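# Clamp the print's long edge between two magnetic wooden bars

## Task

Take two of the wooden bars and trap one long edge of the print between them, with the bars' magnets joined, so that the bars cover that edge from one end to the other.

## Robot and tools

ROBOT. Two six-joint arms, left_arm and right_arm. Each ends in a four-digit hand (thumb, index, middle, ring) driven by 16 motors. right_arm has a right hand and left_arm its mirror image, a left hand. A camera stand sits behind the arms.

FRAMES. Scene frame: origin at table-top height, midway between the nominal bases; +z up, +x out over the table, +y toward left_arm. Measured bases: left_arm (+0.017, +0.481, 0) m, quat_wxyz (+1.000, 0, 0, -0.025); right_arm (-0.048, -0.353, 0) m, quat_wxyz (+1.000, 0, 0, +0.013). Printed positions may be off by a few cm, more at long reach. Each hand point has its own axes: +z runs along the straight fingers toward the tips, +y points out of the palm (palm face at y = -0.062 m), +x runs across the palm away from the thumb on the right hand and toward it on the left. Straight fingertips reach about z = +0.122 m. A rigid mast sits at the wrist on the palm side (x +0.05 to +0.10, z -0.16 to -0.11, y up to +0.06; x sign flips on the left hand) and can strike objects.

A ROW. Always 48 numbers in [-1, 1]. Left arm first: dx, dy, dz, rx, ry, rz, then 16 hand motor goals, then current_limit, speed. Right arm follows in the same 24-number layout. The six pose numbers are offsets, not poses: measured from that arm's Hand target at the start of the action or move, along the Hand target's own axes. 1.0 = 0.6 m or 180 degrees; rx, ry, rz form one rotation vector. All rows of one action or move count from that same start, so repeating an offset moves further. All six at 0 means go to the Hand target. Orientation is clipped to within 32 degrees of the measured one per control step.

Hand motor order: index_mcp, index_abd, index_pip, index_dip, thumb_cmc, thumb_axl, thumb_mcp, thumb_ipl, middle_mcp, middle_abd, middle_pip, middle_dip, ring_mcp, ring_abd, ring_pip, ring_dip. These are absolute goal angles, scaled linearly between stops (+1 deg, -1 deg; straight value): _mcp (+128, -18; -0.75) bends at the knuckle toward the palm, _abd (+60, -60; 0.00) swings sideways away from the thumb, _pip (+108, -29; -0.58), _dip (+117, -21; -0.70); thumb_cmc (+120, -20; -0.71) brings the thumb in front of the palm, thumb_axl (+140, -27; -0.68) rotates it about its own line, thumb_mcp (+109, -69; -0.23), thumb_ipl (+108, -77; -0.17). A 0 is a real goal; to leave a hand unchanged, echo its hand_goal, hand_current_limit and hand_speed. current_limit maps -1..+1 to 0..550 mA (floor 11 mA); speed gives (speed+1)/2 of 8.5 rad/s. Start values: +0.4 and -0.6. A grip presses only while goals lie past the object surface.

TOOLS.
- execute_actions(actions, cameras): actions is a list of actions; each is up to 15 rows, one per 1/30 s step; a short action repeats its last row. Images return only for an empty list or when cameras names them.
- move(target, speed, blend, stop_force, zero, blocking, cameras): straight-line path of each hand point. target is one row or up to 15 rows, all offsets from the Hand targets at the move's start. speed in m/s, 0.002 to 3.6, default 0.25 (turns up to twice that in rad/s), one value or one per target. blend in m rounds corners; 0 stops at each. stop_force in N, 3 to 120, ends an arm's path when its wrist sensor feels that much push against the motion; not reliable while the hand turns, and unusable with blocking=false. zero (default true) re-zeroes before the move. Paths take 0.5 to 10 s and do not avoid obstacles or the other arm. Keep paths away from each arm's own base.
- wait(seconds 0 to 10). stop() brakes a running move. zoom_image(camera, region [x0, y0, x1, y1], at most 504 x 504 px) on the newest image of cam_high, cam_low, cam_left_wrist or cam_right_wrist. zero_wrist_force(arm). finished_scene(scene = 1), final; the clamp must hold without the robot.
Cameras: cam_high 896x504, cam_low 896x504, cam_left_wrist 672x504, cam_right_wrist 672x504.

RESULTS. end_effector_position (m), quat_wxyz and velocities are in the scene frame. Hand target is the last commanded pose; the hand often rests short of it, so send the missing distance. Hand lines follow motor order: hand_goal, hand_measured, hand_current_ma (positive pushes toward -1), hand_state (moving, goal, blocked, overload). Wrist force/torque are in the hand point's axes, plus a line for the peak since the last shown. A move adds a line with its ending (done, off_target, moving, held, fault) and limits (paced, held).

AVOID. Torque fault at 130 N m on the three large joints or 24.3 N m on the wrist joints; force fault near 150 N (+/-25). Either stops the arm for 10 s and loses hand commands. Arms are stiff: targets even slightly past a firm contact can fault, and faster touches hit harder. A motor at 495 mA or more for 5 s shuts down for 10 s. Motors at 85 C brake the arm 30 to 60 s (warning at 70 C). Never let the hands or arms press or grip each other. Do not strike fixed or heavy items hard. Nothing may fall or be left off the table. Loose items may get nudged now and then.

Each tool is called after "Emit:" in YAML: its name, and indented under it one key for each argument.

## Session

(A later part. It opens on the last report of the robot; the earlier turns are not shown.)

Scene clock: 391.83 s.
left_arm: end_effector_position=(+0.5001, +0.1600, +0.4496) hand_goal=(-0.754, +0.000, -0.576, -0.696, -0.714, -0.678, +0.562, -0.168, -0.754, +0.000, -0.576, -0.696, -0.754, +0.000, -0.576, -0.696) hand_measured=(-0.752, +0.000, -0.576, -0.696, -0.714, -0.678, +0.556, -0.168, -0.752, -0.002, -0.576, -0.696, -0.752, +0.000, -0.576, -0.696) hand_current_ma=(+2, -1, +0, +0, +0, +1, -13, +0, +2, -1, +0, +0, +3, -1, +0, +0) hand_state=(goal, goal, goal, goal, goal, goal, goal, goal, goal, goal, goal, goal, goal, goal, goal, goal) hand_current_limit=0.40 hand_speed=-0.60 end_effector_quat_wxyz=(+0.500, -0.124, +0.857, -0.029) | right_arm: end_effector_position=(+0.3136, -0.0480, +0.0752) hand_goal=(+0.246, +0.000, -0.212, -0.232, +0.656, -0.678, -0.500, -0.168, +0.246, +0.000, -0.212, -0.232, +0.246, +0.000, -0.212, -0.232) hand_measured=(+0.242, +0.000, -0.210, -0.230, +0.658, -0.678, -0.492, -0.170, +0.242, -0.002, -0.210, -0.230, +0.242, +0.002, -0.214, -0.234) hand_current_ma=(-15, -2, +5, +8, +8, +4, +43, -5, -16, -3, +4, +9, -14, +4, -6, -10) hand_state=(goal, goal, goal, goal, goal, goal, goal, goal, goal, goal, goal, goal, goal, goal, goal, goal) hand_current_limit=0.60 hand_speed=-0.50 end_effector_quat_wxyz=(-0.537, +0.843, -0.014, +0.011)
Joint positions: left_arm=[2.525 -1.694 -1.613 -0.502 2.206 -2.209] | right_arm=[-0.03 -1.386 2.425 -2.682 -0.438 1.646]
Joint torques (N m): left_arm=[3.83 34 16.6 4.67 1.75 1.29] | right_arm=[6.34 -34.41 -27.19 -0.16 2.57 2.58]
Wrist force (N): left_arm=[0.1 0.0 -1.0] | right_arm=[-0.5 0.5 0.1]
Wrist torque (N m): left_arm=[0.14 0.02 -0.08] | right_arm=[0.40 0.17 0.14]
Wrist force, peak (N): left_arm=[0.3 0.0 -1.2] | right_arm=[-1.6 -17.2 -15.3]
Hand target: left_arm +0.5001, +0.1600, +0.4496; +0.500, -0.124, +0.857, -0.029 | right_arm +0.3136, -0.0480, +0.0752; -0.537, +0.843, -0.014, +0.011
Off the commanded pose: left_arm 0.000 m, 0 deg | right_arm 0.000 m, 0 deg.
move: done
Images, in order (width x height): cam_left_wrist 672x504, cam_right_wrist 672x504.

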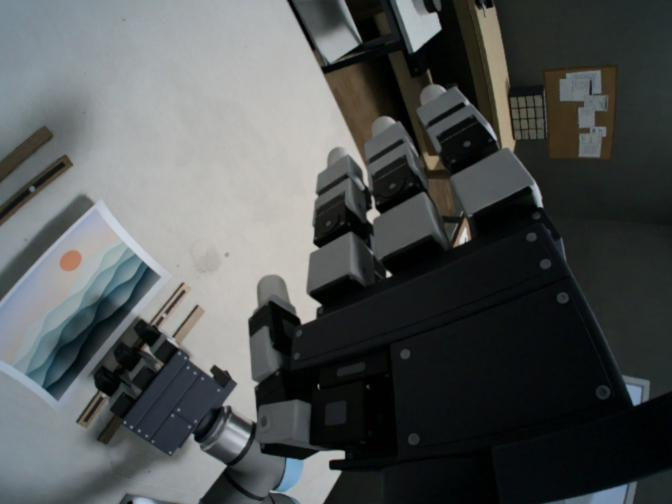

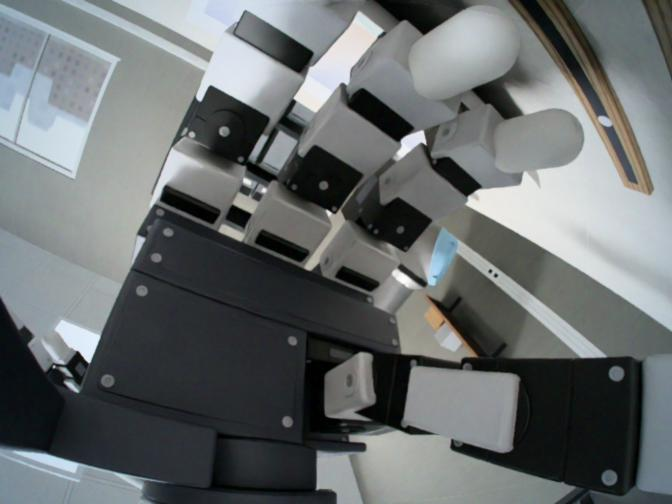

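Emit:
move:
  target: [0,0,0,0,0,0,-0.754,0,-0.576,-0.696,-0.714,-0.678,0.562,-0.168,-0.754,0,-0.576,-0.696,-0.754,0,-0.576,-0.696,0.4,-0.6,0,0.0658,0.0224,0,0,0,0.2466,0,-0.2117,-0.2319,0.657,-0.678,-0.5,-0.168,0.2466,0,-0.2117,-0.2319,0.2466,0,-0.2117,-0.2319,0.6,-0.5]
  speed: 0.025
  stop_force: 4
  cameras: ["cam_right_wrist","cam_left_wrist"]

Emit:
zoom_image:
  camera: "cam_right_wrist"
  region: [300, 0, 672, 250]

Scene clock: 396.63 s.
left_arm: end_effector_position=(+0.5001, +0.1600, +0.4496) hand_goal=(-0.754, +0.000, -0.576, -0.696, -0.714, -0.678, +0.562, -0.168, -0.754, +0.000, -0.576, -0.696, -0.754, +0.000, -0.576, -0.696) hand_measured=(-0.752, +0.000, -0.576, -0.696, -0.714, -0.678, +0.556, -0.168, -0.752, -0.002, -0.576, -0.696, -0.752, +0.000, -0.576, -0.696) hand_current_ma=(+2, -1, +0, +0, +0, +1, -13, +0, +2, -1, +0, +0, +3, -1, +0, +0) hand_state=(goal, goal, goal, goal, goal, goal, goal, goal, goal, goal, goal, goal, goal, goal, goal, goal) hand_current_limit=0.40 hand_speed=-0.60 end_effector_quat_wxyz=(+0.500, -0.124, +0.857, -0.029) | right_arm: end_effector_position=(+0.3136, -0.0526, +0.0337) hand_goal=(+0.246, +0.000, -0.212, -0.232, +0.656, -0.678, -0.500, -0.168, +0.246, +0.000, -0.212, -0.232, +0.246, +0.000, -0.212, -0.232) hand_measured=(+0.242, +0.000, -0.210, -0.230, +0.658, -0.678, -0.492, -0.170, +0.242, -0.002, -0.210, -0.230, +0.242, +0.002, -0.214, -0.234) hand_current_ma=(-15, -2, +5, +8, +7, +4, +43, -5, -16, -3, +4, +9, -14, +4, -6, -10) hand_state=(goal, goal, goal, goal, goal, goal, goal, goal, goal, goal, goal, goal, goal, goal, goal, goal) hand_current_limit=0.60 hand_speed=-0.50 end_effector_quat_wxyz=(-0.537, +0.843, -0.014, +0.011)
Joint positions: left_arm=[2.525 -1.694 -1.613 -0.502 2.206 -2.209] | right_arm=[-0.042 -1.262 2.451 -2.807 -0.438 1.618]
Joint torques (N m): left_arm=[4.07 33.02 17 4.68 1.85 1.27] | right_arm=[6.64 -37.65 -22.21 0.09 2.68 2.47]
Wrist force (N): left_arm=[0.0 0.0 -0.8] | right_arm=[-0.9 0.1 -0.1]
Wrist torque (N m): left_arm=[0.11 0.03 -0.09] | right_arm=[0.38 0.23 0.08]
Wrist force, peak (N): left_arm=[-0.1 0.1 -1.2] | right_arm=[-1.1 0.4 -0.4]
Hand target: left_arm +0.5001, +0.1600, +0.4496; +0.500, -0.124, +0.857, -0.029 | right_arm +0.3136, -0.0526, +0.0337; -0.537, +0.843, -0.014, +0.011
Off the commanded pose: left_arm 0.000 m, 0 deg | right_arm 0.000 m, 0 deg.
move: done
Images, in order (width x height): cam_left_wrist 672x504, cam_right_wrist 672x504.

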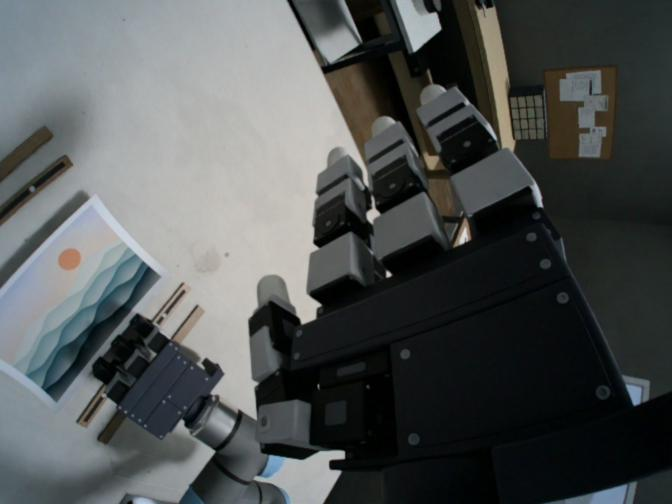

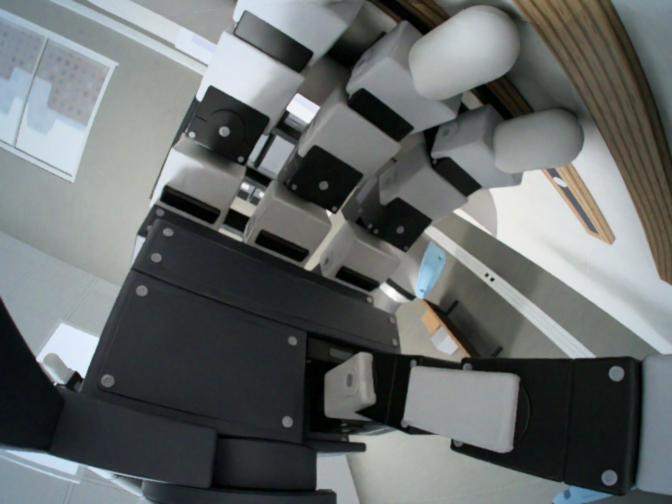

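Scaled by 1.355 from the camera's 672x504 image, which has a finer 960x720 frame.

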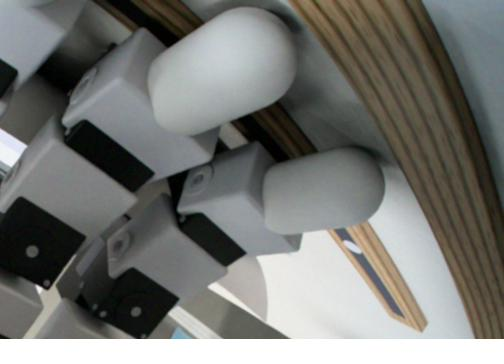

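Emit:
move:
  target:
    - [0,0,0,0,0,0,-0.754,0,-0.576,-0.696,-0.714,-0.678,0.562,-0.168,-0.754,0,-0.576,-0.696,-0.754,0,-0.576,-0.696,0.4,-0.6,0.0009,0.01054,-0.02263,0,0,0,0.2466,0,-0.2117,-0.2319,0.657,-0.678,-0.5,-0.168,0.2466,0,-0.2117,-0.2319,0.2466,0,-0.2117,-0.2319,0.6,-0.5]
    - [0,0,0,0,0,0,-0.754,0,-0.576,-0.696,-0.714,-0.678,0.562,-0.168,-0.754,0,-0.576,-0.696,-0.754,0,-0.576,-0.696,0.4,-0.6,0.0354,0.4215,-0.905,0,0,0,0.2466,0,-0.2117,-0.2319,0.657,-0.678,-0.5,-0.168,0.2466,0,-0.2117,-0.2319,0.2466,0,-0.2117,-0.2319,0.6,-0.5]
  speed: [0.03,0.11]
  blend: [0.006,0]
  cameras: ["all"]

Emit:
zoom_image:
  camera: "cam_high"
  region: [150, 140, 450, 340]

Emit:
zoom_image:
  camera: "cam_right_wrist"
  region: [300, 0, 672, 250]

Scene clock: 404.30 s.
left_arm: end_effector_position=(+0.5001, +0.1600, +0.4496) hand_goal=(-0.754, +0.000, -0.576, -0.696, -0.714, -0.678, +0.562, -0.168, -0.754, +0.000, -0.576, -0.696, -0.754, +0.000, -0.576, -0.696) hand_measured=(-0.752, +0.000, -0.576, -0.696, -0.714, -0.678, +0.556, -0.168, -0.752, -0.002, -0.576, -0.696, -0.752, +0.000, -0.576, -0.696) hand_current_ma=(+2, -1, +0, +0, +0, +1, -13, +0, +2, -1, +0, +0, +3, -1, +0, +0) hand_state=(goal, goal, goal, goal, goal, goal, goal, goal, goal, goal, goal, goal, goal, goal, goal, goal) hand_current_limit=0.40 hand_speed=-0.60 end_effector_quat_wxyz=(+0.500, -0.124, +0.857, -0.029) | right_arm: end_effector_position=(+0.3136, -0.6519, +0.0345) hand_goal=(+0.246, +0.000, -0.212, -0.232, +0.656, -0.678, -0.500, -0.168, +0.246, +0.000, -0.212, -0.232, +0.246, +0.000, -0.212, -0.232) hand_measured=(+0.242, +0.000, -0.212, -0.230, +0.658, -0.678, -0.492, -0.170, +0.242, -0.002, -0.210, -0.230, +0.242, +0.002, -0.214, -0.234) hand_current_ma=(-14, -2, +2, +7, +7, +4, +42, -5, -13, -3, +4, +9, -12, +4, -6, -7) hand_state=(goal, goal, goal, goal, goal, goal, goal, goal, goal, goal, goal, goal, goal, goal, goal, goal) hand_current_limit=0.60 hand_speed=-0.50 end_effector_quat_wxyz=(-0.537, +0.843, -0.014, +0.011)
Joint positions: left_arm=[2.525 -1.694 -1.613 -0.502 2.206 -2.209] | right_arm=[-1.146 -1.019 1.637 -1.105 -1.131 0.217]
Joint torques (N m): left_arm=[3.59 33.35 16.54 4.65 1.76 1.23] | right_arm=[4.35 -52.7 -12.92 -1.75 2.2 2.73]
Wrist force (N): left_arm=[0.1 0.1 -1.0] | right_arm=[-0.8 0.4 -0.8]
Wrist torque (N m): left_arm=[0.14 0.02 -0.09] | right_arm=[0.48 0.23 0.08]
Wrist force, peak (N): left_arm=[0.0 -0.1 -1.2] | right_arm=[-0.8 0.9 -1.4]
Hand target: left_arm +0.5001, +0.1600, +0.4496; +0.500, -0.124, +0.857, -0.029 | right_arm +0.3136, -0.6520, +0.0346; -0.537, +0.843, -0.014, +0.011
Off the commanded pose: left_arm 0.000 m, 0 deg | right_arm 0.000 m, 0 deg.
move: done

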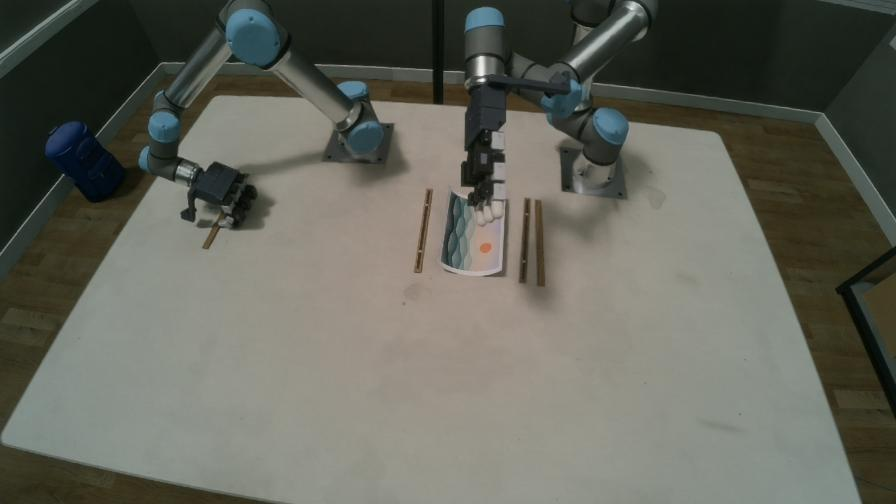

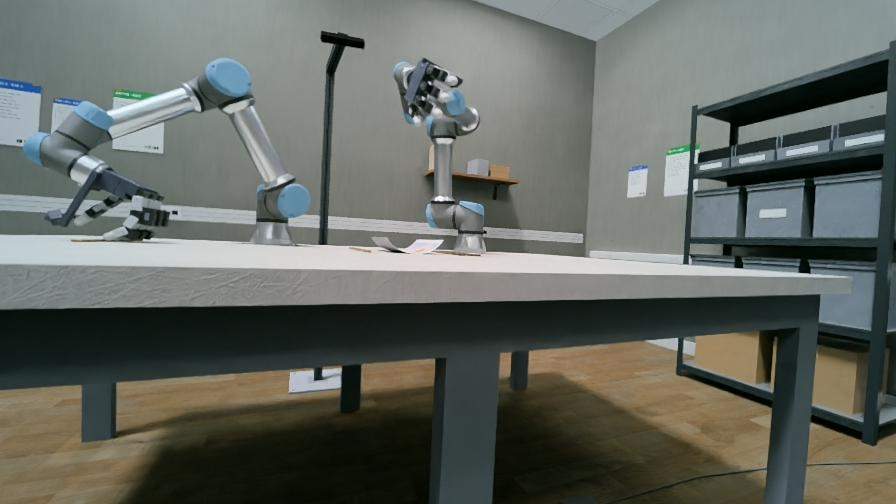

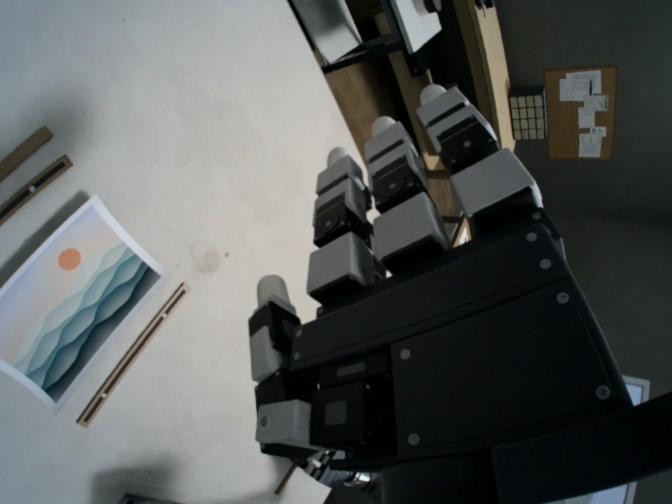

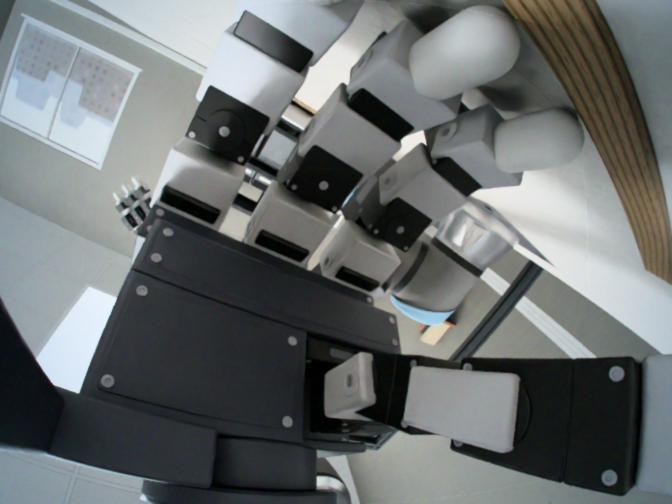

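Scaled by 1.680.

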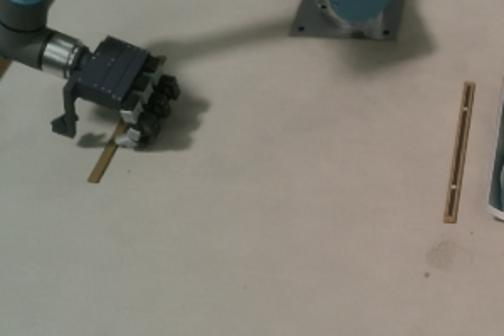

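Scaled by 1.355 from the camera's 672x504 image, which has a finer 960x720 frame.

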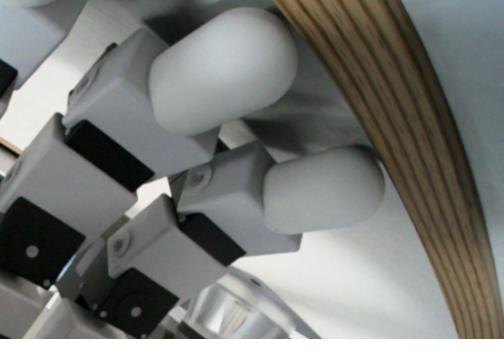

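Emit:
move:
  target: [0,0,0,0,0,0,-0.754,0,-0.576,-0.696,-0.714,-0.678,0.562,-0.168,-0.754,0,-0.576,-0.696,-0.754,0,-0.576,-0.696,0.4,-0.6,0.01168,0.1403,-0.2981,0,0,0,0.2466,0,-0.2117,-0.2319,0.657,-0.678,-0.5,-0.168,0.2466,0,-0.2117,-0.2319,0.2466,0,-0.2117,-0.2319,0.6,-0.5]
  speed: 0.1
  cameras: ["cam_high","cam_right_wrist"]

Emit:
zoom_image:
  camera: "cam_high"
  region: [80, 140, 280, 340]

Scene clock: 407.97 s.
left_arm: end_effector_position=(+0.5001, +0.1600, +0.4496) hand_goal=(-0.754, +0.000, -0.576, -0.696, -0.714, -0.678, +0.562, -0.168, -0.754, +0.000, -0.576, -0.696, -0.754, +0.000, -0.576, -0.696) hand_measured=(-0.752, +0.000, -0.576, -0.696, -0.714, -0.678, +0.556, -0.168, -0.752, -0.002, -0.576, -0.696, -0.752, +0.000, -0.576, -0.696) hand_current_ma=(+2, -1, +0, +0, +0, +1, -13, +0, +2, -1, +0, +0, +3, -1, +0, +0) hand_state=(goal, goal, goal, goal, goal, goal, goal, goal, goal, goal, goal, goal, goal, goal, goal, goal) hand_current_limit=0.40 hand_speed=-0.60 end_effector_quat_wxyz=(+0.500, -0.124, +0.857, -0.029) | right_arm: end_effector_position=(+0.3135, -0.8497, +0.0339) hand_goal=(+0.246, +0.000, -0.212, -0.232, +0.656, -0.678, -0.500, -0.168, +0.246, +0.000, -0.212, -0.232, +0.246, +0.000, -0.212, -0.232) hand_measured=(+0.248, +0.000, -0.210, -0.230, +0.658, -0.678, -0.492, -0.170, +0.242, -0.002, -0.210, -0.230, +0.244, +0.002, -0.214, -0.234) hand_current_ma=(+4, -2, +5, +8, +7, +4, +42, -5, -12, -3, +4, +9, -6, +4, -5, -3) hand_state=(goal, goal, goal, goal, goal, goal, goal, goal, goal, goal, goal, goal, goal, goal, goal, goal) hand_current_limit=0.60 hand_speed=-0.50 end_effector_quat_wxyz=(-0.537, +0.843, -0.014, +0.011)
Joint positions: left_arm=[2.525 -1.694 -1.613 -0.502 2.206 -2.209] | right_arm=[-1.259 -0.647 0.961 -0.78 -1.232 0.161]
Joint torques (N m): left_arm=[3.66 33.85 17.38 4.62 1.84 1.12] | right_arm=[7.12 -63.98 -22.99 -1.09 2.24 1.83]
Wrist force (N): left_arm=[0.0 -0.1 -0.8] | right_arm=[-1.1 -0.1 -0.5]
Wrist torque (N m): left_arm=[0.11 0.04 -0.09] | right_arm=[0.38 0.23 0.07]
Wrist force, peak (N): left_arm=[0.0 0.1 -1.2] | right_arm=[-0.9 -1.7 -0.4]
Hand target: left_arm +0.5001, +0.1600, +0.4496; +0.500, -0.124, +0.857, -0.029 | right_arm +0.3136, -0.8498, +0.0340; -0.537, +0.843, -0.014, +0.011
Off the commanded pose: left_arm 0.000 m, 0 deg | right_arm 0.000 m, 0 deg.
move: done
Images, in order (width x height): cam_high 896x504, cam_right_wrist 672x504.

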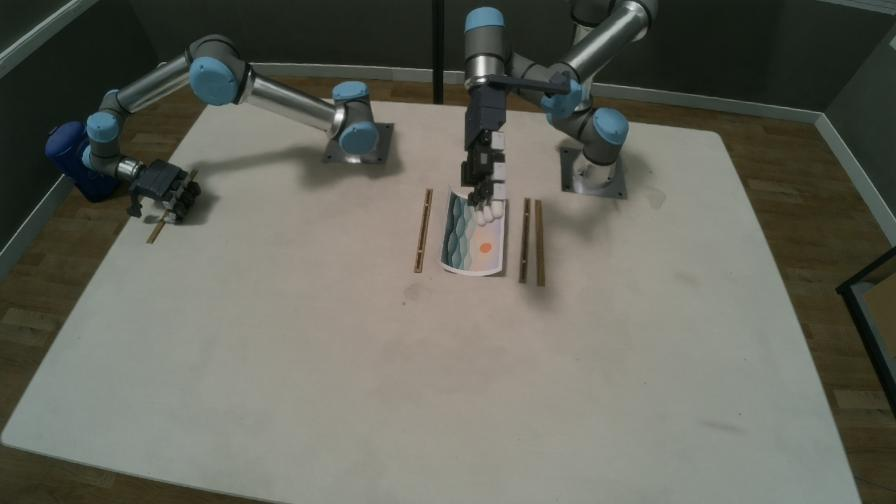

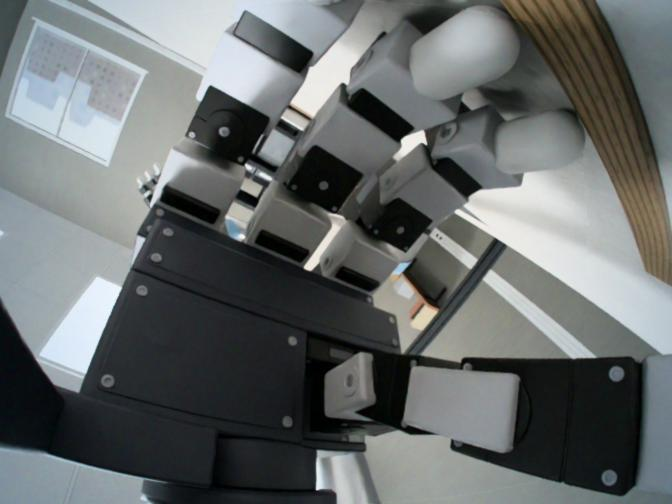

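Scaled by 2.520.

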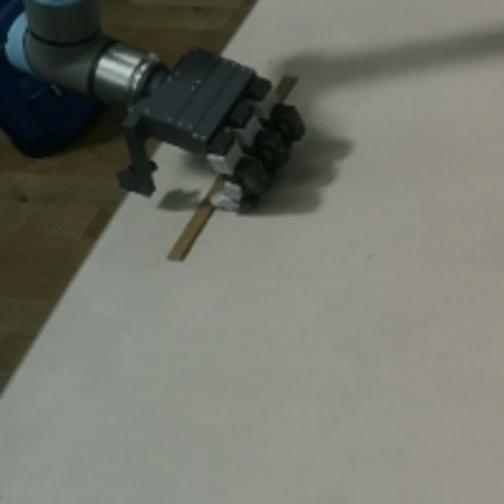

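Emit:
move:
  target:
    - [0,0,0,0,0,0,-0.754,0,-0.576,-0.696,-0.714,-0.678,0.562,-0.168,-0.754,0,-0.576,-0.696,-0.754,0,-0.576,-0.696,0.4,-0.6,0,-0.166,-0.0773,0,0,0,0.2466,0,-0.2117,-0.2319,0.657,-0.678,-0.45,0.027,0.2466,0,-0.2117,-0.2319,-0.754,0,-0.576,-0.696,0.6,-0.5]
    - [0,0,0,0,0,0,-0.754,0,-0.576,-0.696,-0.714,-0.678,0.562,-0.168,-0.754,0,-0.576,-0.696,-0.754,0,-0.576,-0.696,0.4,-0.6,0.0025,-0.0342,-0.2661,-0.0015,0.9155,0.3507,0.2466,0,-0.2117,-0.2319,0.657,-0.678,-0.45,0.027,0.2466,0,-0.2117,-0.2319,-0.754,0,-0.576,-0.696,0.6,-0.5]
  speed: [0.12,0.4]
  blend: [0.03,0]
  cameras: ["cam_high","cam_low","cam_right_wrist"]

Emit:
zoom_image:
  camera: "cam_high"
  region: [80, 100, 280, 300]

Scene clock: 421.07 s.
left_arm: end_effector_position=(+0.5001, +0.1600, +0.4496) hand_goal=(-0.754, +0.000, -0.576, -0.696, -0.714, -0.678, +0.562, -0.168, -0.754, +0.000, -0.576, -0.696, -0.754, +0.000, -0.576, -0.696) hand_measured=(-0.752, +0.000, -0.576, -0.696, -0.714, -0.678, +0.556, -0.168, -0.752, -0.002, -0.576, -0.696, -0.752, +0.000, -0.576, -0.696) hand_current_ma=(+2, -1, +0, +0, +0, +1, -13, +0, +2, -1, +0, +0, +3, -1, +0, +0) hand_state=(goal, goal, goal, goal, goal, goal, goal, goal, goal, goal, goal, goal, goal, goal, goal, goal) hand_current_limit=0.40 hand_speed=-0.60 end_effector_quat_wxyz=(+0.500, -0.124, +0.857, -0.029) | right_arm: end_effector_position=(+0.3099, -0.9857, +0.1202) hand_goal=(+0.246, +0.000, -0.212, -0.232, +0.656, -0.678, -0.450, +0.026, +0.246, +0.000, -0.212, -0.232, -0.754, +0.000, -0.576, -0.696) hand_measured=(+0.246, +0.000, -0.210, -0.230, +0.658, -0.678, -0.448, +0.024, +0.244, -0.002, -0.210, -0.230, -0.736, +0.002, -0.570, -0.694) hand_current_ma=(+3, -2, +5, +8, +4, +4, +5, -6, -9, -3, +3, +9, +75, +4, +20, +10) hand_state=(goal, goal, goal, goal, goal, goal, goal, goal, goal, goal, goal, goal, goal, goal, goal, goal) hand_current_limit=0.60 hand_speed=-0.50 end_effector_quat_wxyz=(+0.006, -0.011, +0.803, -0.596)
Joint positions: left_arm=[2.525 -1.694 -1.613 -0.502 2.206 -2.209] | right_arm=[-1.197 -0.881 1.821 -3.767 -1.929 3.252]
Joint torques (N m): left_arm=[2.9 33.12 16.91 4.67 1.71 0.93] | right_arm=[0.63 -56.61 -1.77 -3.91 -2.37 0.23]
Wrist force (N): left_arm=[0.1 -0.2 -1.0] | right_arm=[-0.8 0.3 -0.4]
Wrist torque (N m): left_arm=[0.11 0.02 -0.08] | right_arm=[0.34 0.25 0.12]
Wrist force, peak (N): left_arm=[0.0 0.0 -1.3] | right_arm=[-0.8 -0.1 -2.7]
Hand target: left_arm +0.5001, +0.1600, +0.4496; +0.500, -0.124, +0.857, -0.029 | right_arm +0.3099, -0.9857, +0.1202; +0.006, -0.011, +0.803, -0.596
Off the commanded pose: left_arm 0.000 m, 0 deg | right_arm 0.000 m, 0 deg.
move: done
Images, in order (width x height): cam_high 896x504, cam_low 896x504, cam_right_wrist 672x504.

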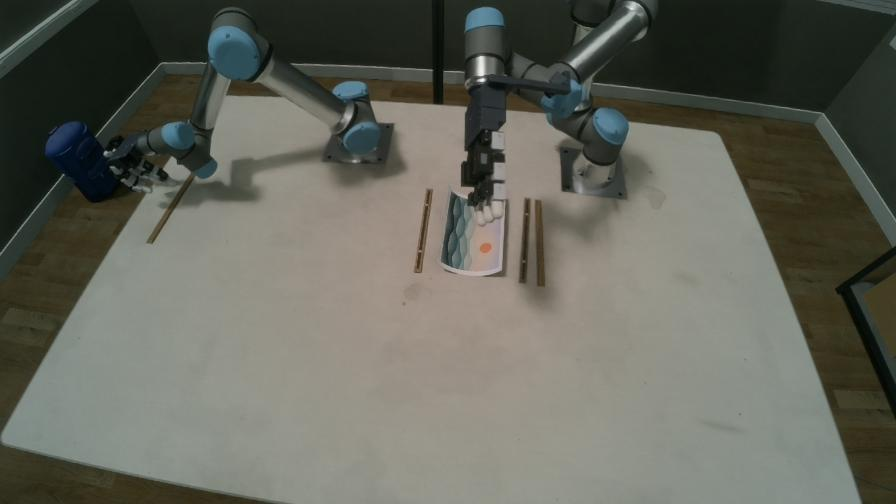

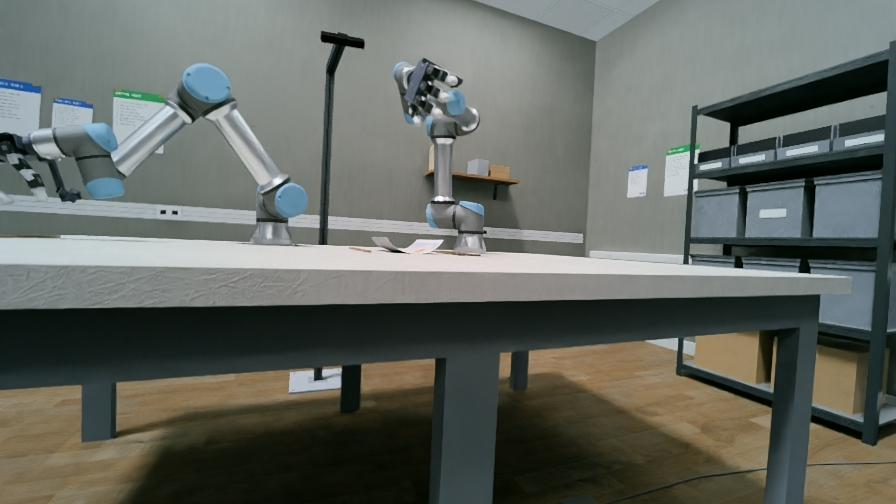

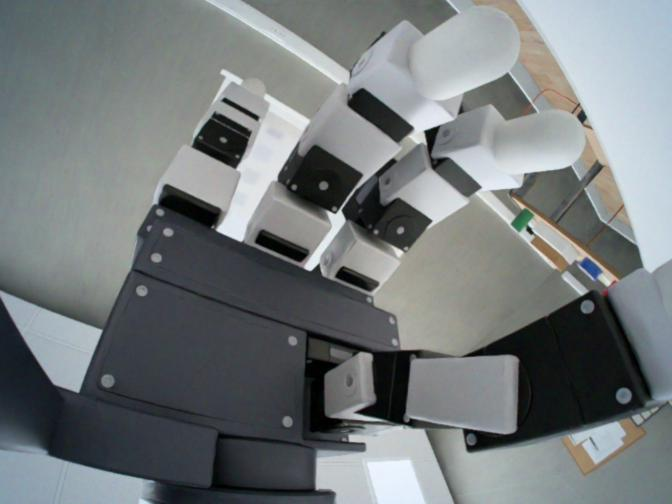

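Scaled by 2.520.

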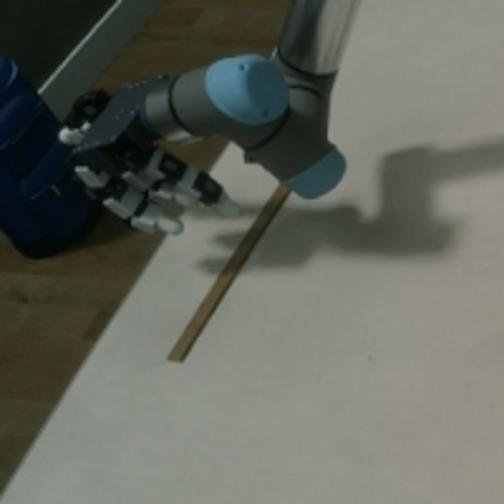

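Emit:
move:
  target: [0,0,0,0,0,0,-0.754,0,-0.576,-0.696,-0.714,-0.678,0.562,-0.168,-0.754,0,-0.576,-0.696,-0.754,0,-0.576,-0.696,0.4,-0.6,0,0.09605,0.02908,0,0,0,0.2466,0,-0.2117,-0.2319,0.657,-0.678,-0.45,0.027,0.2466,0,-0.2117,-0.2319,-0.754,0,-0.576,-0.696,0.6,-0.5]
  speed: 0.1

Emit:
move:
  target: [0,0,0,0,0,0,-0.754,0,-0.576,-0.696,-0.714,-0.678,0.562,-0.168,-0.754,0,-0.576,-0.696,-0.754,0,-0.576,-0.696,0.4,-0.6,0,0.04948,0.015,0,0,0,0.2466,0,-0.2117,-0.2319,0.657,-0.678,-0.45,0.027,0.2466,0,-0.2117,-0.2319,-0.754,0,-0.576,-0.696,0.6,-0.5]
  speed: 0.01
  stop_force: 3
  cameras: ["cam_high","cam_right_wrist"]

Emit:
zoom_image:
  camera: "cam_right_wrist"
  region: [372, 0, 672, 300]

Emit:
zoom_image:
  camera: "cam_high"
  region: [100, 130, 240, 270]

Scene clock: 424.30 s.
left_arm: end_effector_position=(+0.5001, +0.1600, +0.4496) hand_goal=(-0.754, +0.000, -0.576, -0.696, -0.714, -0.678, +0.562, -0.168, -0.754, +0.000, -0.576, -0.696, -0.754, +0.000, -0.576, -0.696) hand_measured=(-0.752, +0.000, -0.576, -0.696, -0.714, -0.678, +0.556, -0.168, -0.752, -0.002, -0.576, -0.696, -0.752, +0.000, -0.576, -0.696) hand_current_ma=(+2, -1, +0, +0, +0, +1, -13, +0, +2, -1, +0, +0, +3, -1, +0, +0) hand_state=(goal, goal, goal, goal, goal, goal, goal, goal, goal, goal, goal, goal, goal, goal, goal, goal) hand_current_limit=0.40 hand_speed=-0.60 end_effector_quat_wxyz=(+0.500, -0.124, +0.857, -0.029) | right_arm: end_effector_position=(+0.3097, -0.9857, +0.0601) hand_goal=(+0.246, +0.000, -0.212, -0.232, +0.656, -0.678, -0.450, +0.026, +0.246, +0.000, -0.212, -0.232, -0.754, +0.000, -0.576, -0.696) hand_measured=(+0.246, +0.000, -0.210, -0.230, +0.658, -0.678, -0.448, +0.024, +0.244, -0.002, -0.210, -0.230, -0.736, +0.002, -0.570, -0.694) hand_current_ma=(+3, -2, +5, +8, +4, +4, +5, -6, -9, -3, +3, +9, +74, +4, +20, +10) hand_state=(goal, goal, goal, goal, goal, goal, goal, goal, goal, goal, goal, goal, goal, goal, goal, goal) hand_current_limit=0.60 hand_speed=-0.50 end_effector_quat_wxyz=(+0.006, -0.011, +0.803, -0.596)
Joint positions: left_arm=[2.525 -1.694 -1.613 -0.502 2.206 -2.209] | right_arm=[-1.198 -0.758 1.815 -3.883 -1.929 3.252]
Joint torques (N m): left_arm=[2.99 32.86 16.8 4.61 1.84 1.13] | right_arm=[-6.04 -52.57 -8.12 -0.51 1.48 -2.31]
Wrist force (N): left_arm=[0.2 0.0 -0.9] | right_arm=[-1.0 0.3 -0.4]
Wrist torque (N m): left_arm=[0.13 0.00 -0.07] | right_arm=[0.35 0.27 0.10]
Wrist force, peak (N): left_arm=[-0.1 0.0 -1.2] | right_arm=[-0.8 1.9 -0.1]
Hand target: left_arm +0.5001, +0.1600, +0.4496; +0.500, -0.124, +0.857, -0.029 | right_arm +0.3097, -0.9856, +0.0600; +0.006, -0.011, +0.803, -0.596
Off the commanded pose: left_arm 0.000 m, 0 deg | right_arm 0.000 m, 0 deg.
move: done

Scene clock: 427.57 s.
left_arm: end_effector_position=(+0.5001, +0.1600, +0.4496) hand_goal=(-0.754, +0.000, -0.576, -0.696, -0.714, -0.678, +0.562, -0.168, -0.754, +0.000, -0.576, -0.696, -0.754, +0.000, -0.576, -0.696) hand_measured=(-0.752, +0.000, -0.576, -0.696, -0.714, -0.678, +0.556, -0.168, -0.752, -0.002, -0.576, -0.696, -0.752, +0.000, -0.576, -0.696) hand_current_ma=(+2, -1, +0, +0, +0, +1, -13, +0, +2, -1, +0, +0, +3, -1, +0, +0) hand_state=(goal, goal, goal, goal, goal, goal, goal, goal, goal, goal, goal, goal, goal, goal, goal, goal) hand_current_limit=0.40 hand_speed=-0.60 end_effector_quat_wxyz=(+0.500, -0.124, +0.857, -0.029) | right_arm: end_effector_position=(+0.3096, -0.9857, +0.0381) hand_goal=(+0.246, +0.000, -0.212, -0.232, +0.656, -0.678, -0.450, +0.026, +0.246, +0.000, -0.212, -0.232, -0.754, +0.000, -0.576, -0.696) hand_measured=(+0.246, +0.000, -0.208, -0.228, +0.658, -0.678, -0.448, +0.024, +0.242, -0.002, -0.210, -0.226, -0.736, +0.002, -0.570, -0.694) hand_current_ma=(+0, -2, +13, +15, +4, +4, +5, -6, -12, -3, +10, +19, +74, +4, +20, +10) hand_state=(goal, goal, goal, goal, goal, goal, goal, goal, goal, goal, goal, goal, goal, goal, goal, goal) hand_current_limit=0.60 hand_speed=-0.50 end_effector_quat_wxyz=(+0.006, -0.011, +0.803, -0.596)
Joint positions: left_arm=[2.525 -1.694 -1.613 -0.502 2.206 -2.209] | right_arm=[-1.198 -0.712 1.807 -3.922 -1.929 3.252]
Joint torques (N m): left_arm=[2.81 33.1 16.74 4.6 1.77 1.1] | right_arm=[-0.44 -59.11 1.61 -0.02 1.54 -2.08]
Wrist force (N): left_arm=[0.0 0.0 -0.9] | right_arm=[-1.2 -0.8 -0.1]
Wrist torque (N m): left_arm=[0.13 0.03 -0.09] | right_arm=[0.28 0.26 0.10]
Wrist force, peak (N): left_arm=[-0.1 -0.1 -1.3] | right_arm=[-1.0 -7.7 0.9]
Hand target: left_arm +0.5001, +0.1600, +0.4496; +0.500, -0.124, +0.857, -0.029 | right_arm +0.3096, -0.9857, +0.0381; +0.006, -0.011, +0.803, -0.596 (not the last commanded pose)
Off the commanded pose: left_arm 0.000 m, 0 deg | right_arm 0.009 m, 0 deg.
move: contact (right_arm)
Images, in order (width x height): cam_high 896x504, cam_right_wrist 672x504.

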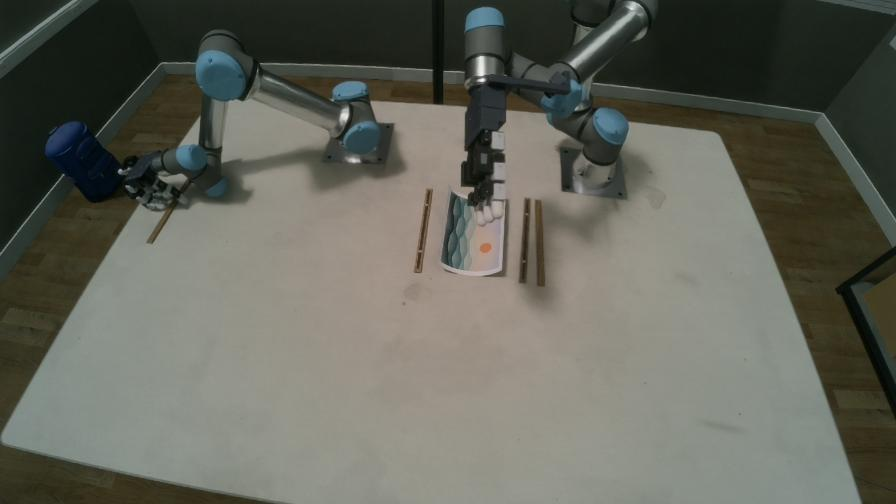

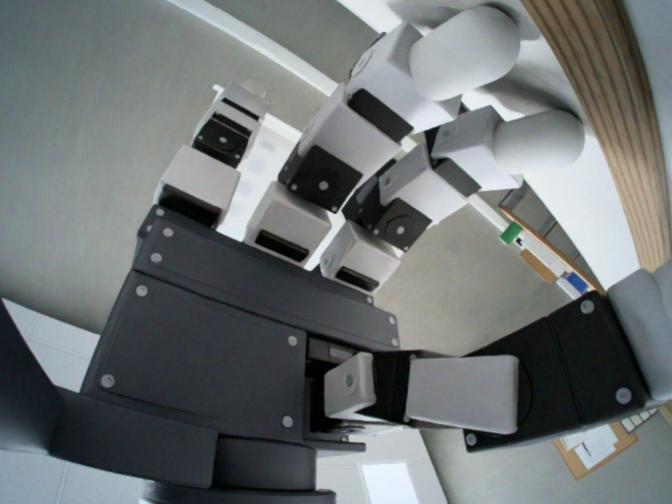

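Scaled by 1.680 from the camera's 672x504 image, which has a finer 960x720 frame.

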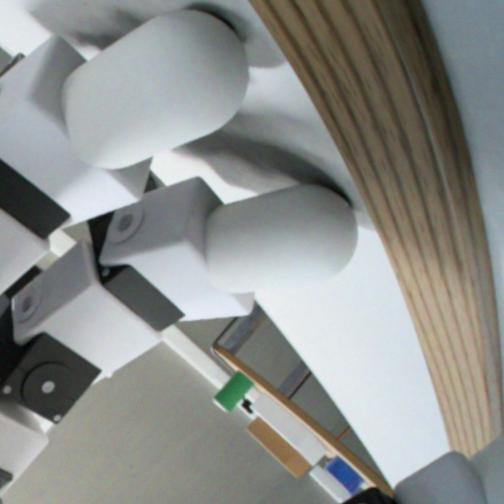

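Scaled by 3.600.

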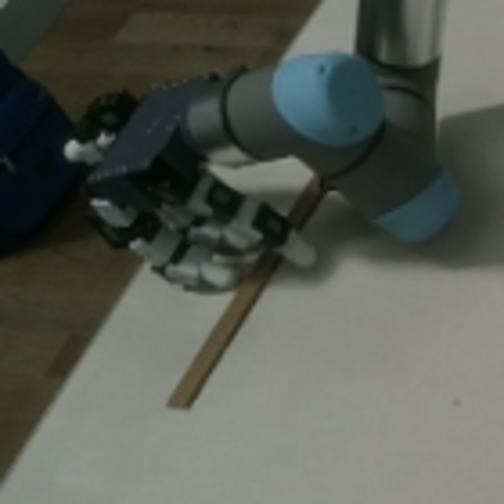

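Emit:
move:
  target:
    - [0,0,0,0,0,0,-0.754,0,-0.576,-0.696,-0.714,-0.678,0.562,-0.168,-0.754,0,-0.576,-0.696,-0.754,0,-0.576,-0.696,0.4,-0.6,0,-0.0011,-0.0003,0,0,0,0.2466,0,-0.2117,-0.2319,0.657,-0.678,-0.03,0.027,0.2466,0,-0.2117,-0.2319,-0.754,0,-0.576,-0.696,0.1,-0.8]
    - [0,0,0,0,0,0,-0.754,0,-0.576,-0.696,-0.714,-0.678,0.562,-0.168,-0.754,0,-0.576,-0.696,-0.754,0,-0.576,-0.696,0.4,-0.6,0.0029,-0.0349,0.1113,0,0,0,0.2466,0,-0.2117,-0.2319,0.657,-0.678,-0.03,0.027,0.2466,0,-0.2117,-0.2319,-0.754,0,-0.576,-0.696,0.1,-0.8]
  speed: [0.02,0.06]
  cameras: ["cam_high","cam_right_wrist"]

Emit:
zoom_image:
  camera: "cam_right_wrist"
  region: [372, 0, 672, 300]

Emit:
zoom_image:
  camera: "cam_high"
  region: [80, 130, 220, 270]

Scene clock: 431.00 s.
left_arm: end_effector_position=(+0.5001, +0.1600, +0.4496) hand_goal=(-0.754, +0.000, -0.576, -0.696, -0.714, -0.678, +0.562, -0.168, -0.754, +0.000, -0.576, -0.696, -0.754, +0.000, -0.576, -0.696) hand_measured=(-0.752, +0.000, -0.576, -0.696, -0.714, -0.678, +0.556, -0.168, -0.752, -0.002, -0.576, -0.696, -0.752, +0.000, -0.576, -0.696) hand_current_ma=(+2, -1, +0, +0, +0, +1, -13, +0, +2, -1, +0, +0, +3, -1, +0, +0) hand_state=(goal, goal, goal, goal, goal, goal, goal, goal, goal, goal, goal, goal, goal, goal, goal, goal) hand_current_limit=0.40 hand_speed=-0.60 end_effector_quat_wxyz=(+0.500, -0.124, +0.857, -0.029) | right_arm: end_effector_position=(+0.3097, -1.0557, +0.0387) hand_goal=(+0.246, +0.000, -0.212, -0.232, +0.656, -0.678, -0.030, +0.026, +0.246, +0.000, -0.212, -0.232, -0.754, +0.000, -0.576, -0.696) hand_measured=(+0.240, -0.002, -0.210, -0.228, +0.662, -0.678, -0.170, +0.016, +0.242, -0.002, -0.210, -0.228, -0.736, +0.002, -0.570, -0.694) hand_current_ma=(-29, -8, +4, +21, +19, +4, -301, -52, -19, -3, +4, +20, +74, +4, +20, +10) hand_state=(moving, goal, goal, moving, goal, goal, moving, goal, moving, goal, goal, moving, goal, goal, goal, goal) hand_current_limit=0.10 hand_speed=-0.80 end_effector_quat_wxyz=(+0.006, -0.011, +0.803, -0.596)
Joint positions: left_arm=[2.525 -1.694 -1.613 -0.502 2.206 -2.209] | right_arm=[-1.244 -0.64 1.615 -3.806 -1.885 3.237]
Joint torques (N m): left_arm=[3.15 33.11 16.21 4.57 1.84 1.08] | right_arm=[7.66 -59.25 3.18 -3.61 -1.92 -0.14]
Wrist force (N): left_arm=[-0.1 -0.1 -1.0] | right_arm=[-0.7 -8.4 -1.4]
Wrist torque (N m): left_arm=[0.13 0.03 -0.09] | right_arm=[-0.23 0.25 0.08]
Wrist force, peak (N): left_arm=[0.0 0.1 -1.4] | right_arm=[-0.7 -8.4 -1.4]
Hand target: left_arm +0.5001, +0.1600, +0.4496; +0.500, -0.124, +0.857, -0.029 | right_arm +0.3097, -1.0557, +0.0388; +0.006, -0.011, +0.803, -0.596
Off the commanded pose: left_arm 0.000 m, 0 deg | right_arm 0.000 m, 0 deg.
move: done
Images, in order (width x height): cam_high 896x504, cam_right_wrist 672x504.

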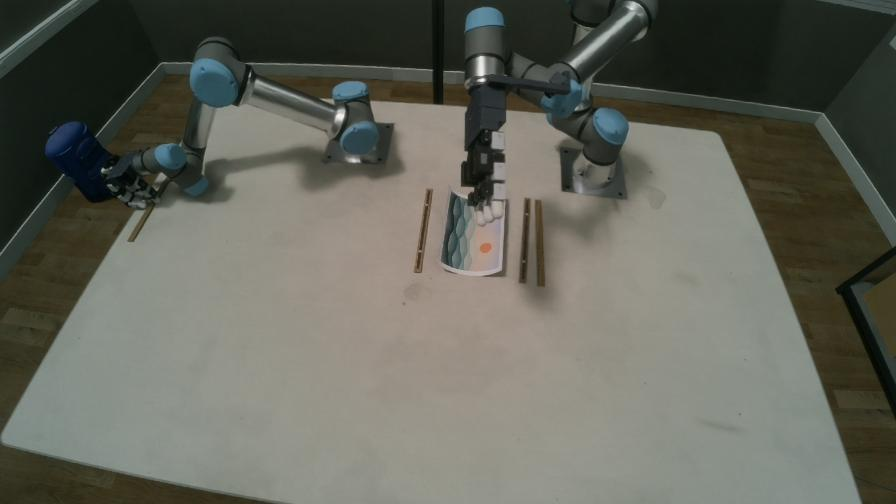

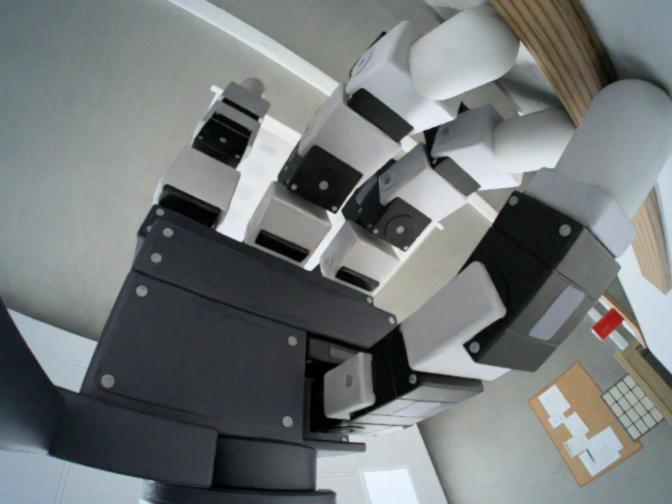

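Scaled by 1.680 from the camera's 672x504 image, which has a finer 960x720 frame.

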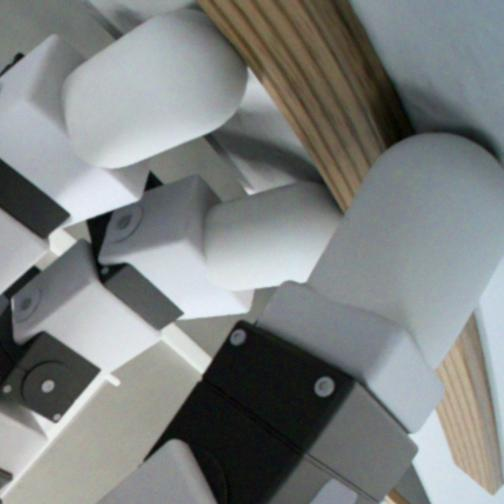

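Scaled by 3.600.

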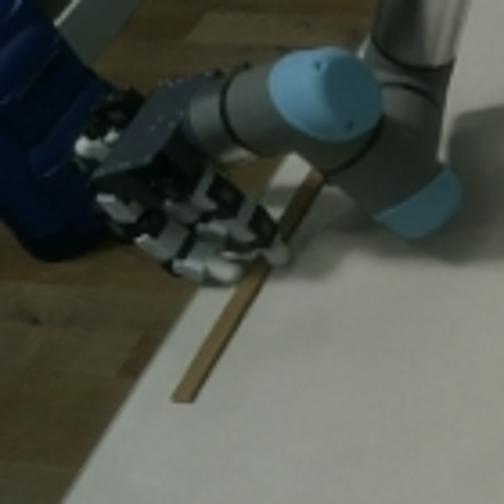

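Emit:
zoom_image:
  camera: "cam_high"
  region: [110, 160, 180, 250]

Scaled by 5.600.

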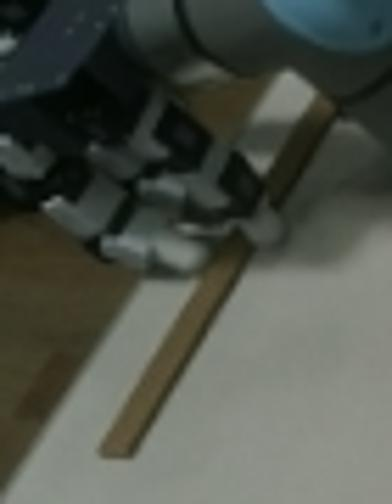

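Emit:
move:
  target: [0,0,0,0,0,0,-0.754,0,-0.576,-0.696,-0.714,-0.678,0.562,-0.168,-0.754,0,-0.576,-0.696,-0.754,0,-0.576,-0.696,0.4,-0.6,0.0012,-0.0135,0.0447,0,0,0,0.2466,0,-0.2117,-0.2319,0.657,-0.678,-0.03,0.027,0.2466,0,-0.2117,-0.2319,-0.754,0,-0.576,-0.696,0.1,-0.8]
  speed: 0.03
  cameras: ["cam_high","cam_right_wrist"]

Emit:
zoom_image:
  camera: "cam_high"
  region: [110, 160, 180, 250]

Emit:
zoom_image:
  camera: "cam_right_wrist"
  region: [372, 0, 672, 300]

Scene clock: 438.23 s.
left_arm: end_effector_position=(+0.5001, +0.1600, +0.4496) hand_goal=(-0.754, +0.000, -0.576, -0.696, -0.714, -0.678, +0.562, -0.168, -0.754, +0.000, -0.576, -0.696, -0.754, +0.000, -0.576, -0.696) hand_measured=(-0.752, +0.000, -0.576, -0.696, -0.714, -0.678, +0.556, -0.168, -0.752, -0.002, -0.576, -0.696, -0.752, +0.000, -0.576, -0.696) hand_current_ma=(+2, -1, +0, +0, +0, +1, -13, +0, +2, -1, +0, +0, +3, -1, +0, +0) hand_state=(goal, goal, goal, goal, goal, goal, goal, goal, goal, goal, goal, goal, goal, goal, goal, goal) hand_current_limit=0.40 hand_speed=-0.60 end_effector_quat_wxyz=(+0.500, -0.124, +0.857, -0.029) | right_arm: end_effector_position=(+0.3097, -1.0838, +0.0386) hand_goal=(+0.246, +0.000, -0.212, -0.232, +0.656, -0.678, -0.030, +0.026, +0.246, +0.000, -0.212, -0.232, -0.754, +0.000, -0.576, -0.696) hand_measured=(+0.240, -0.002, -0.210, -0.226, +0.662, -0.678, -0.170, +0.014, +0.242, -0.002, -0.210, -0.226, -0.736, +0.002, -0.570, -0.694) hand_current_ma=(-19, -6, +4, +19, +21, +4, -302, -60, -13, -3, +6, +18, +74, +4, +20, +10) hand_state=(goal, goal, goal, goal, goal, goal, blocked, goal, goal, goal, goal, goal, goal, goal, goal, goal) hand_current_limit=0.10 hand_speed=-0.80 end_effector_quat_wxyz=(+0.006, -0.011, +0.803, -0.596) end_effector_velocity=(+0.000, +0.001, +0.001) end_effector_angular_velocity=(-0.001, +0.001, +0.000)
Joint positions: left_arm=[2.525 -1.694 -1.613 -0.502 2.206 -2.209] | right_arm=[-1.26 -0.607 1.531 -3.757 -1.87 3.232]
Joint velocities: left_arm=[within noise] | right_arm=[0 -0.003 0.005 -0.003 -0.001 -0.001]
Joint torques (N m): left_arm=[2.55 33.62 17.24 4.56 1.79 1.13] | right_arm=[6.38 -59.98 1.54 -3.52 -0.81 -1.62]
Wrist force (N): left_arm=[0.1 0.0 -1.1] | right_arm=[-1.2 -8.5 -2.6]
Wrist torque (N m): left_arm=[0.15 0.01 -0.08] | right_arm=[-0.39 0.27 0.09]
Wrist force, peak (N): left_arm=[-0.1 -0.2 -1.3] | right_arm=[-1.2 -8.5 -2.6]
Hand target: left_arm +0.5001, +0.1600, +0.4496; +0.500, -0.124, +0.857, -0.029 | right_arm +0.3097, -1.0837, +0.0388; +0.006, -0.011, +0.803, -0.596
Off the commanded pose: left_arm 0.000 m, 0 deg | right_arm 0.000 m, 0 deg.
move: done
Images, in order (width x height): cam_high 896x504, cam_right_wrist 672x504.

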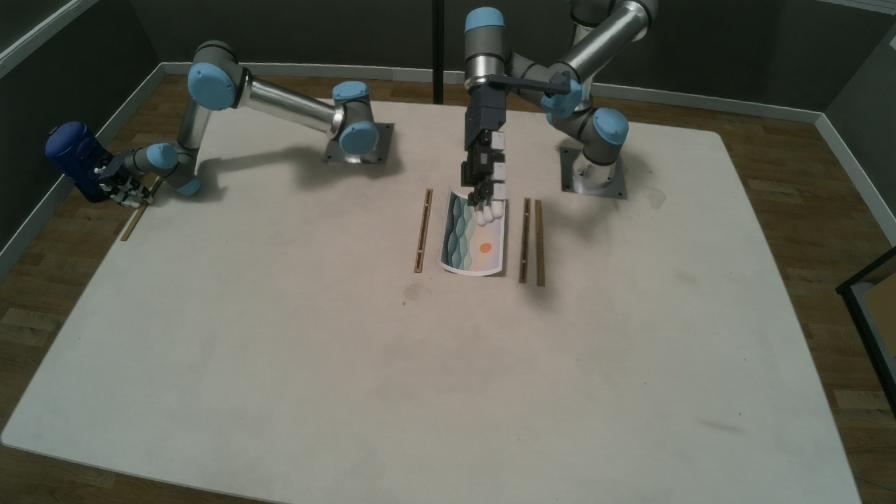

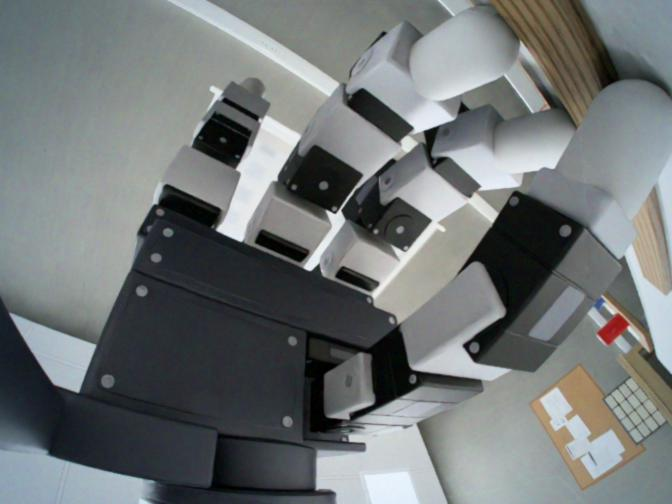

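Scaled by 5.600.

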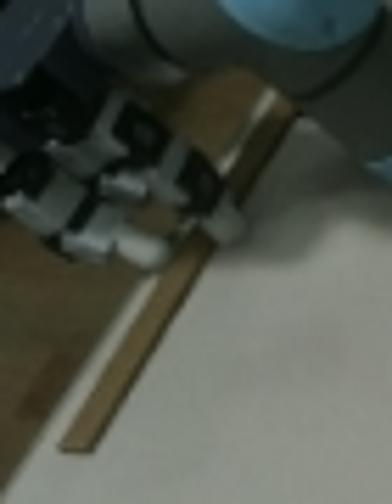

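Scaled by 1.680 from the camera's 672x504 image, which has a finer 960x720 frame.

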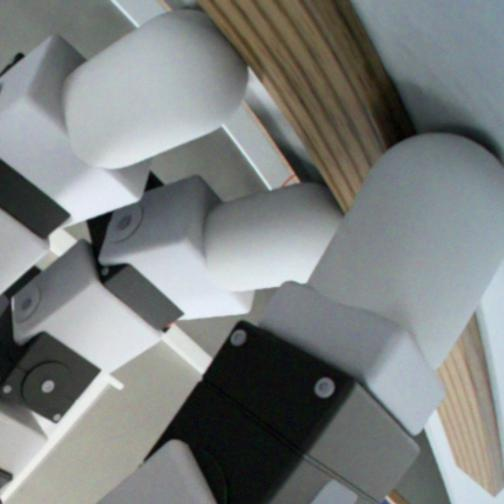

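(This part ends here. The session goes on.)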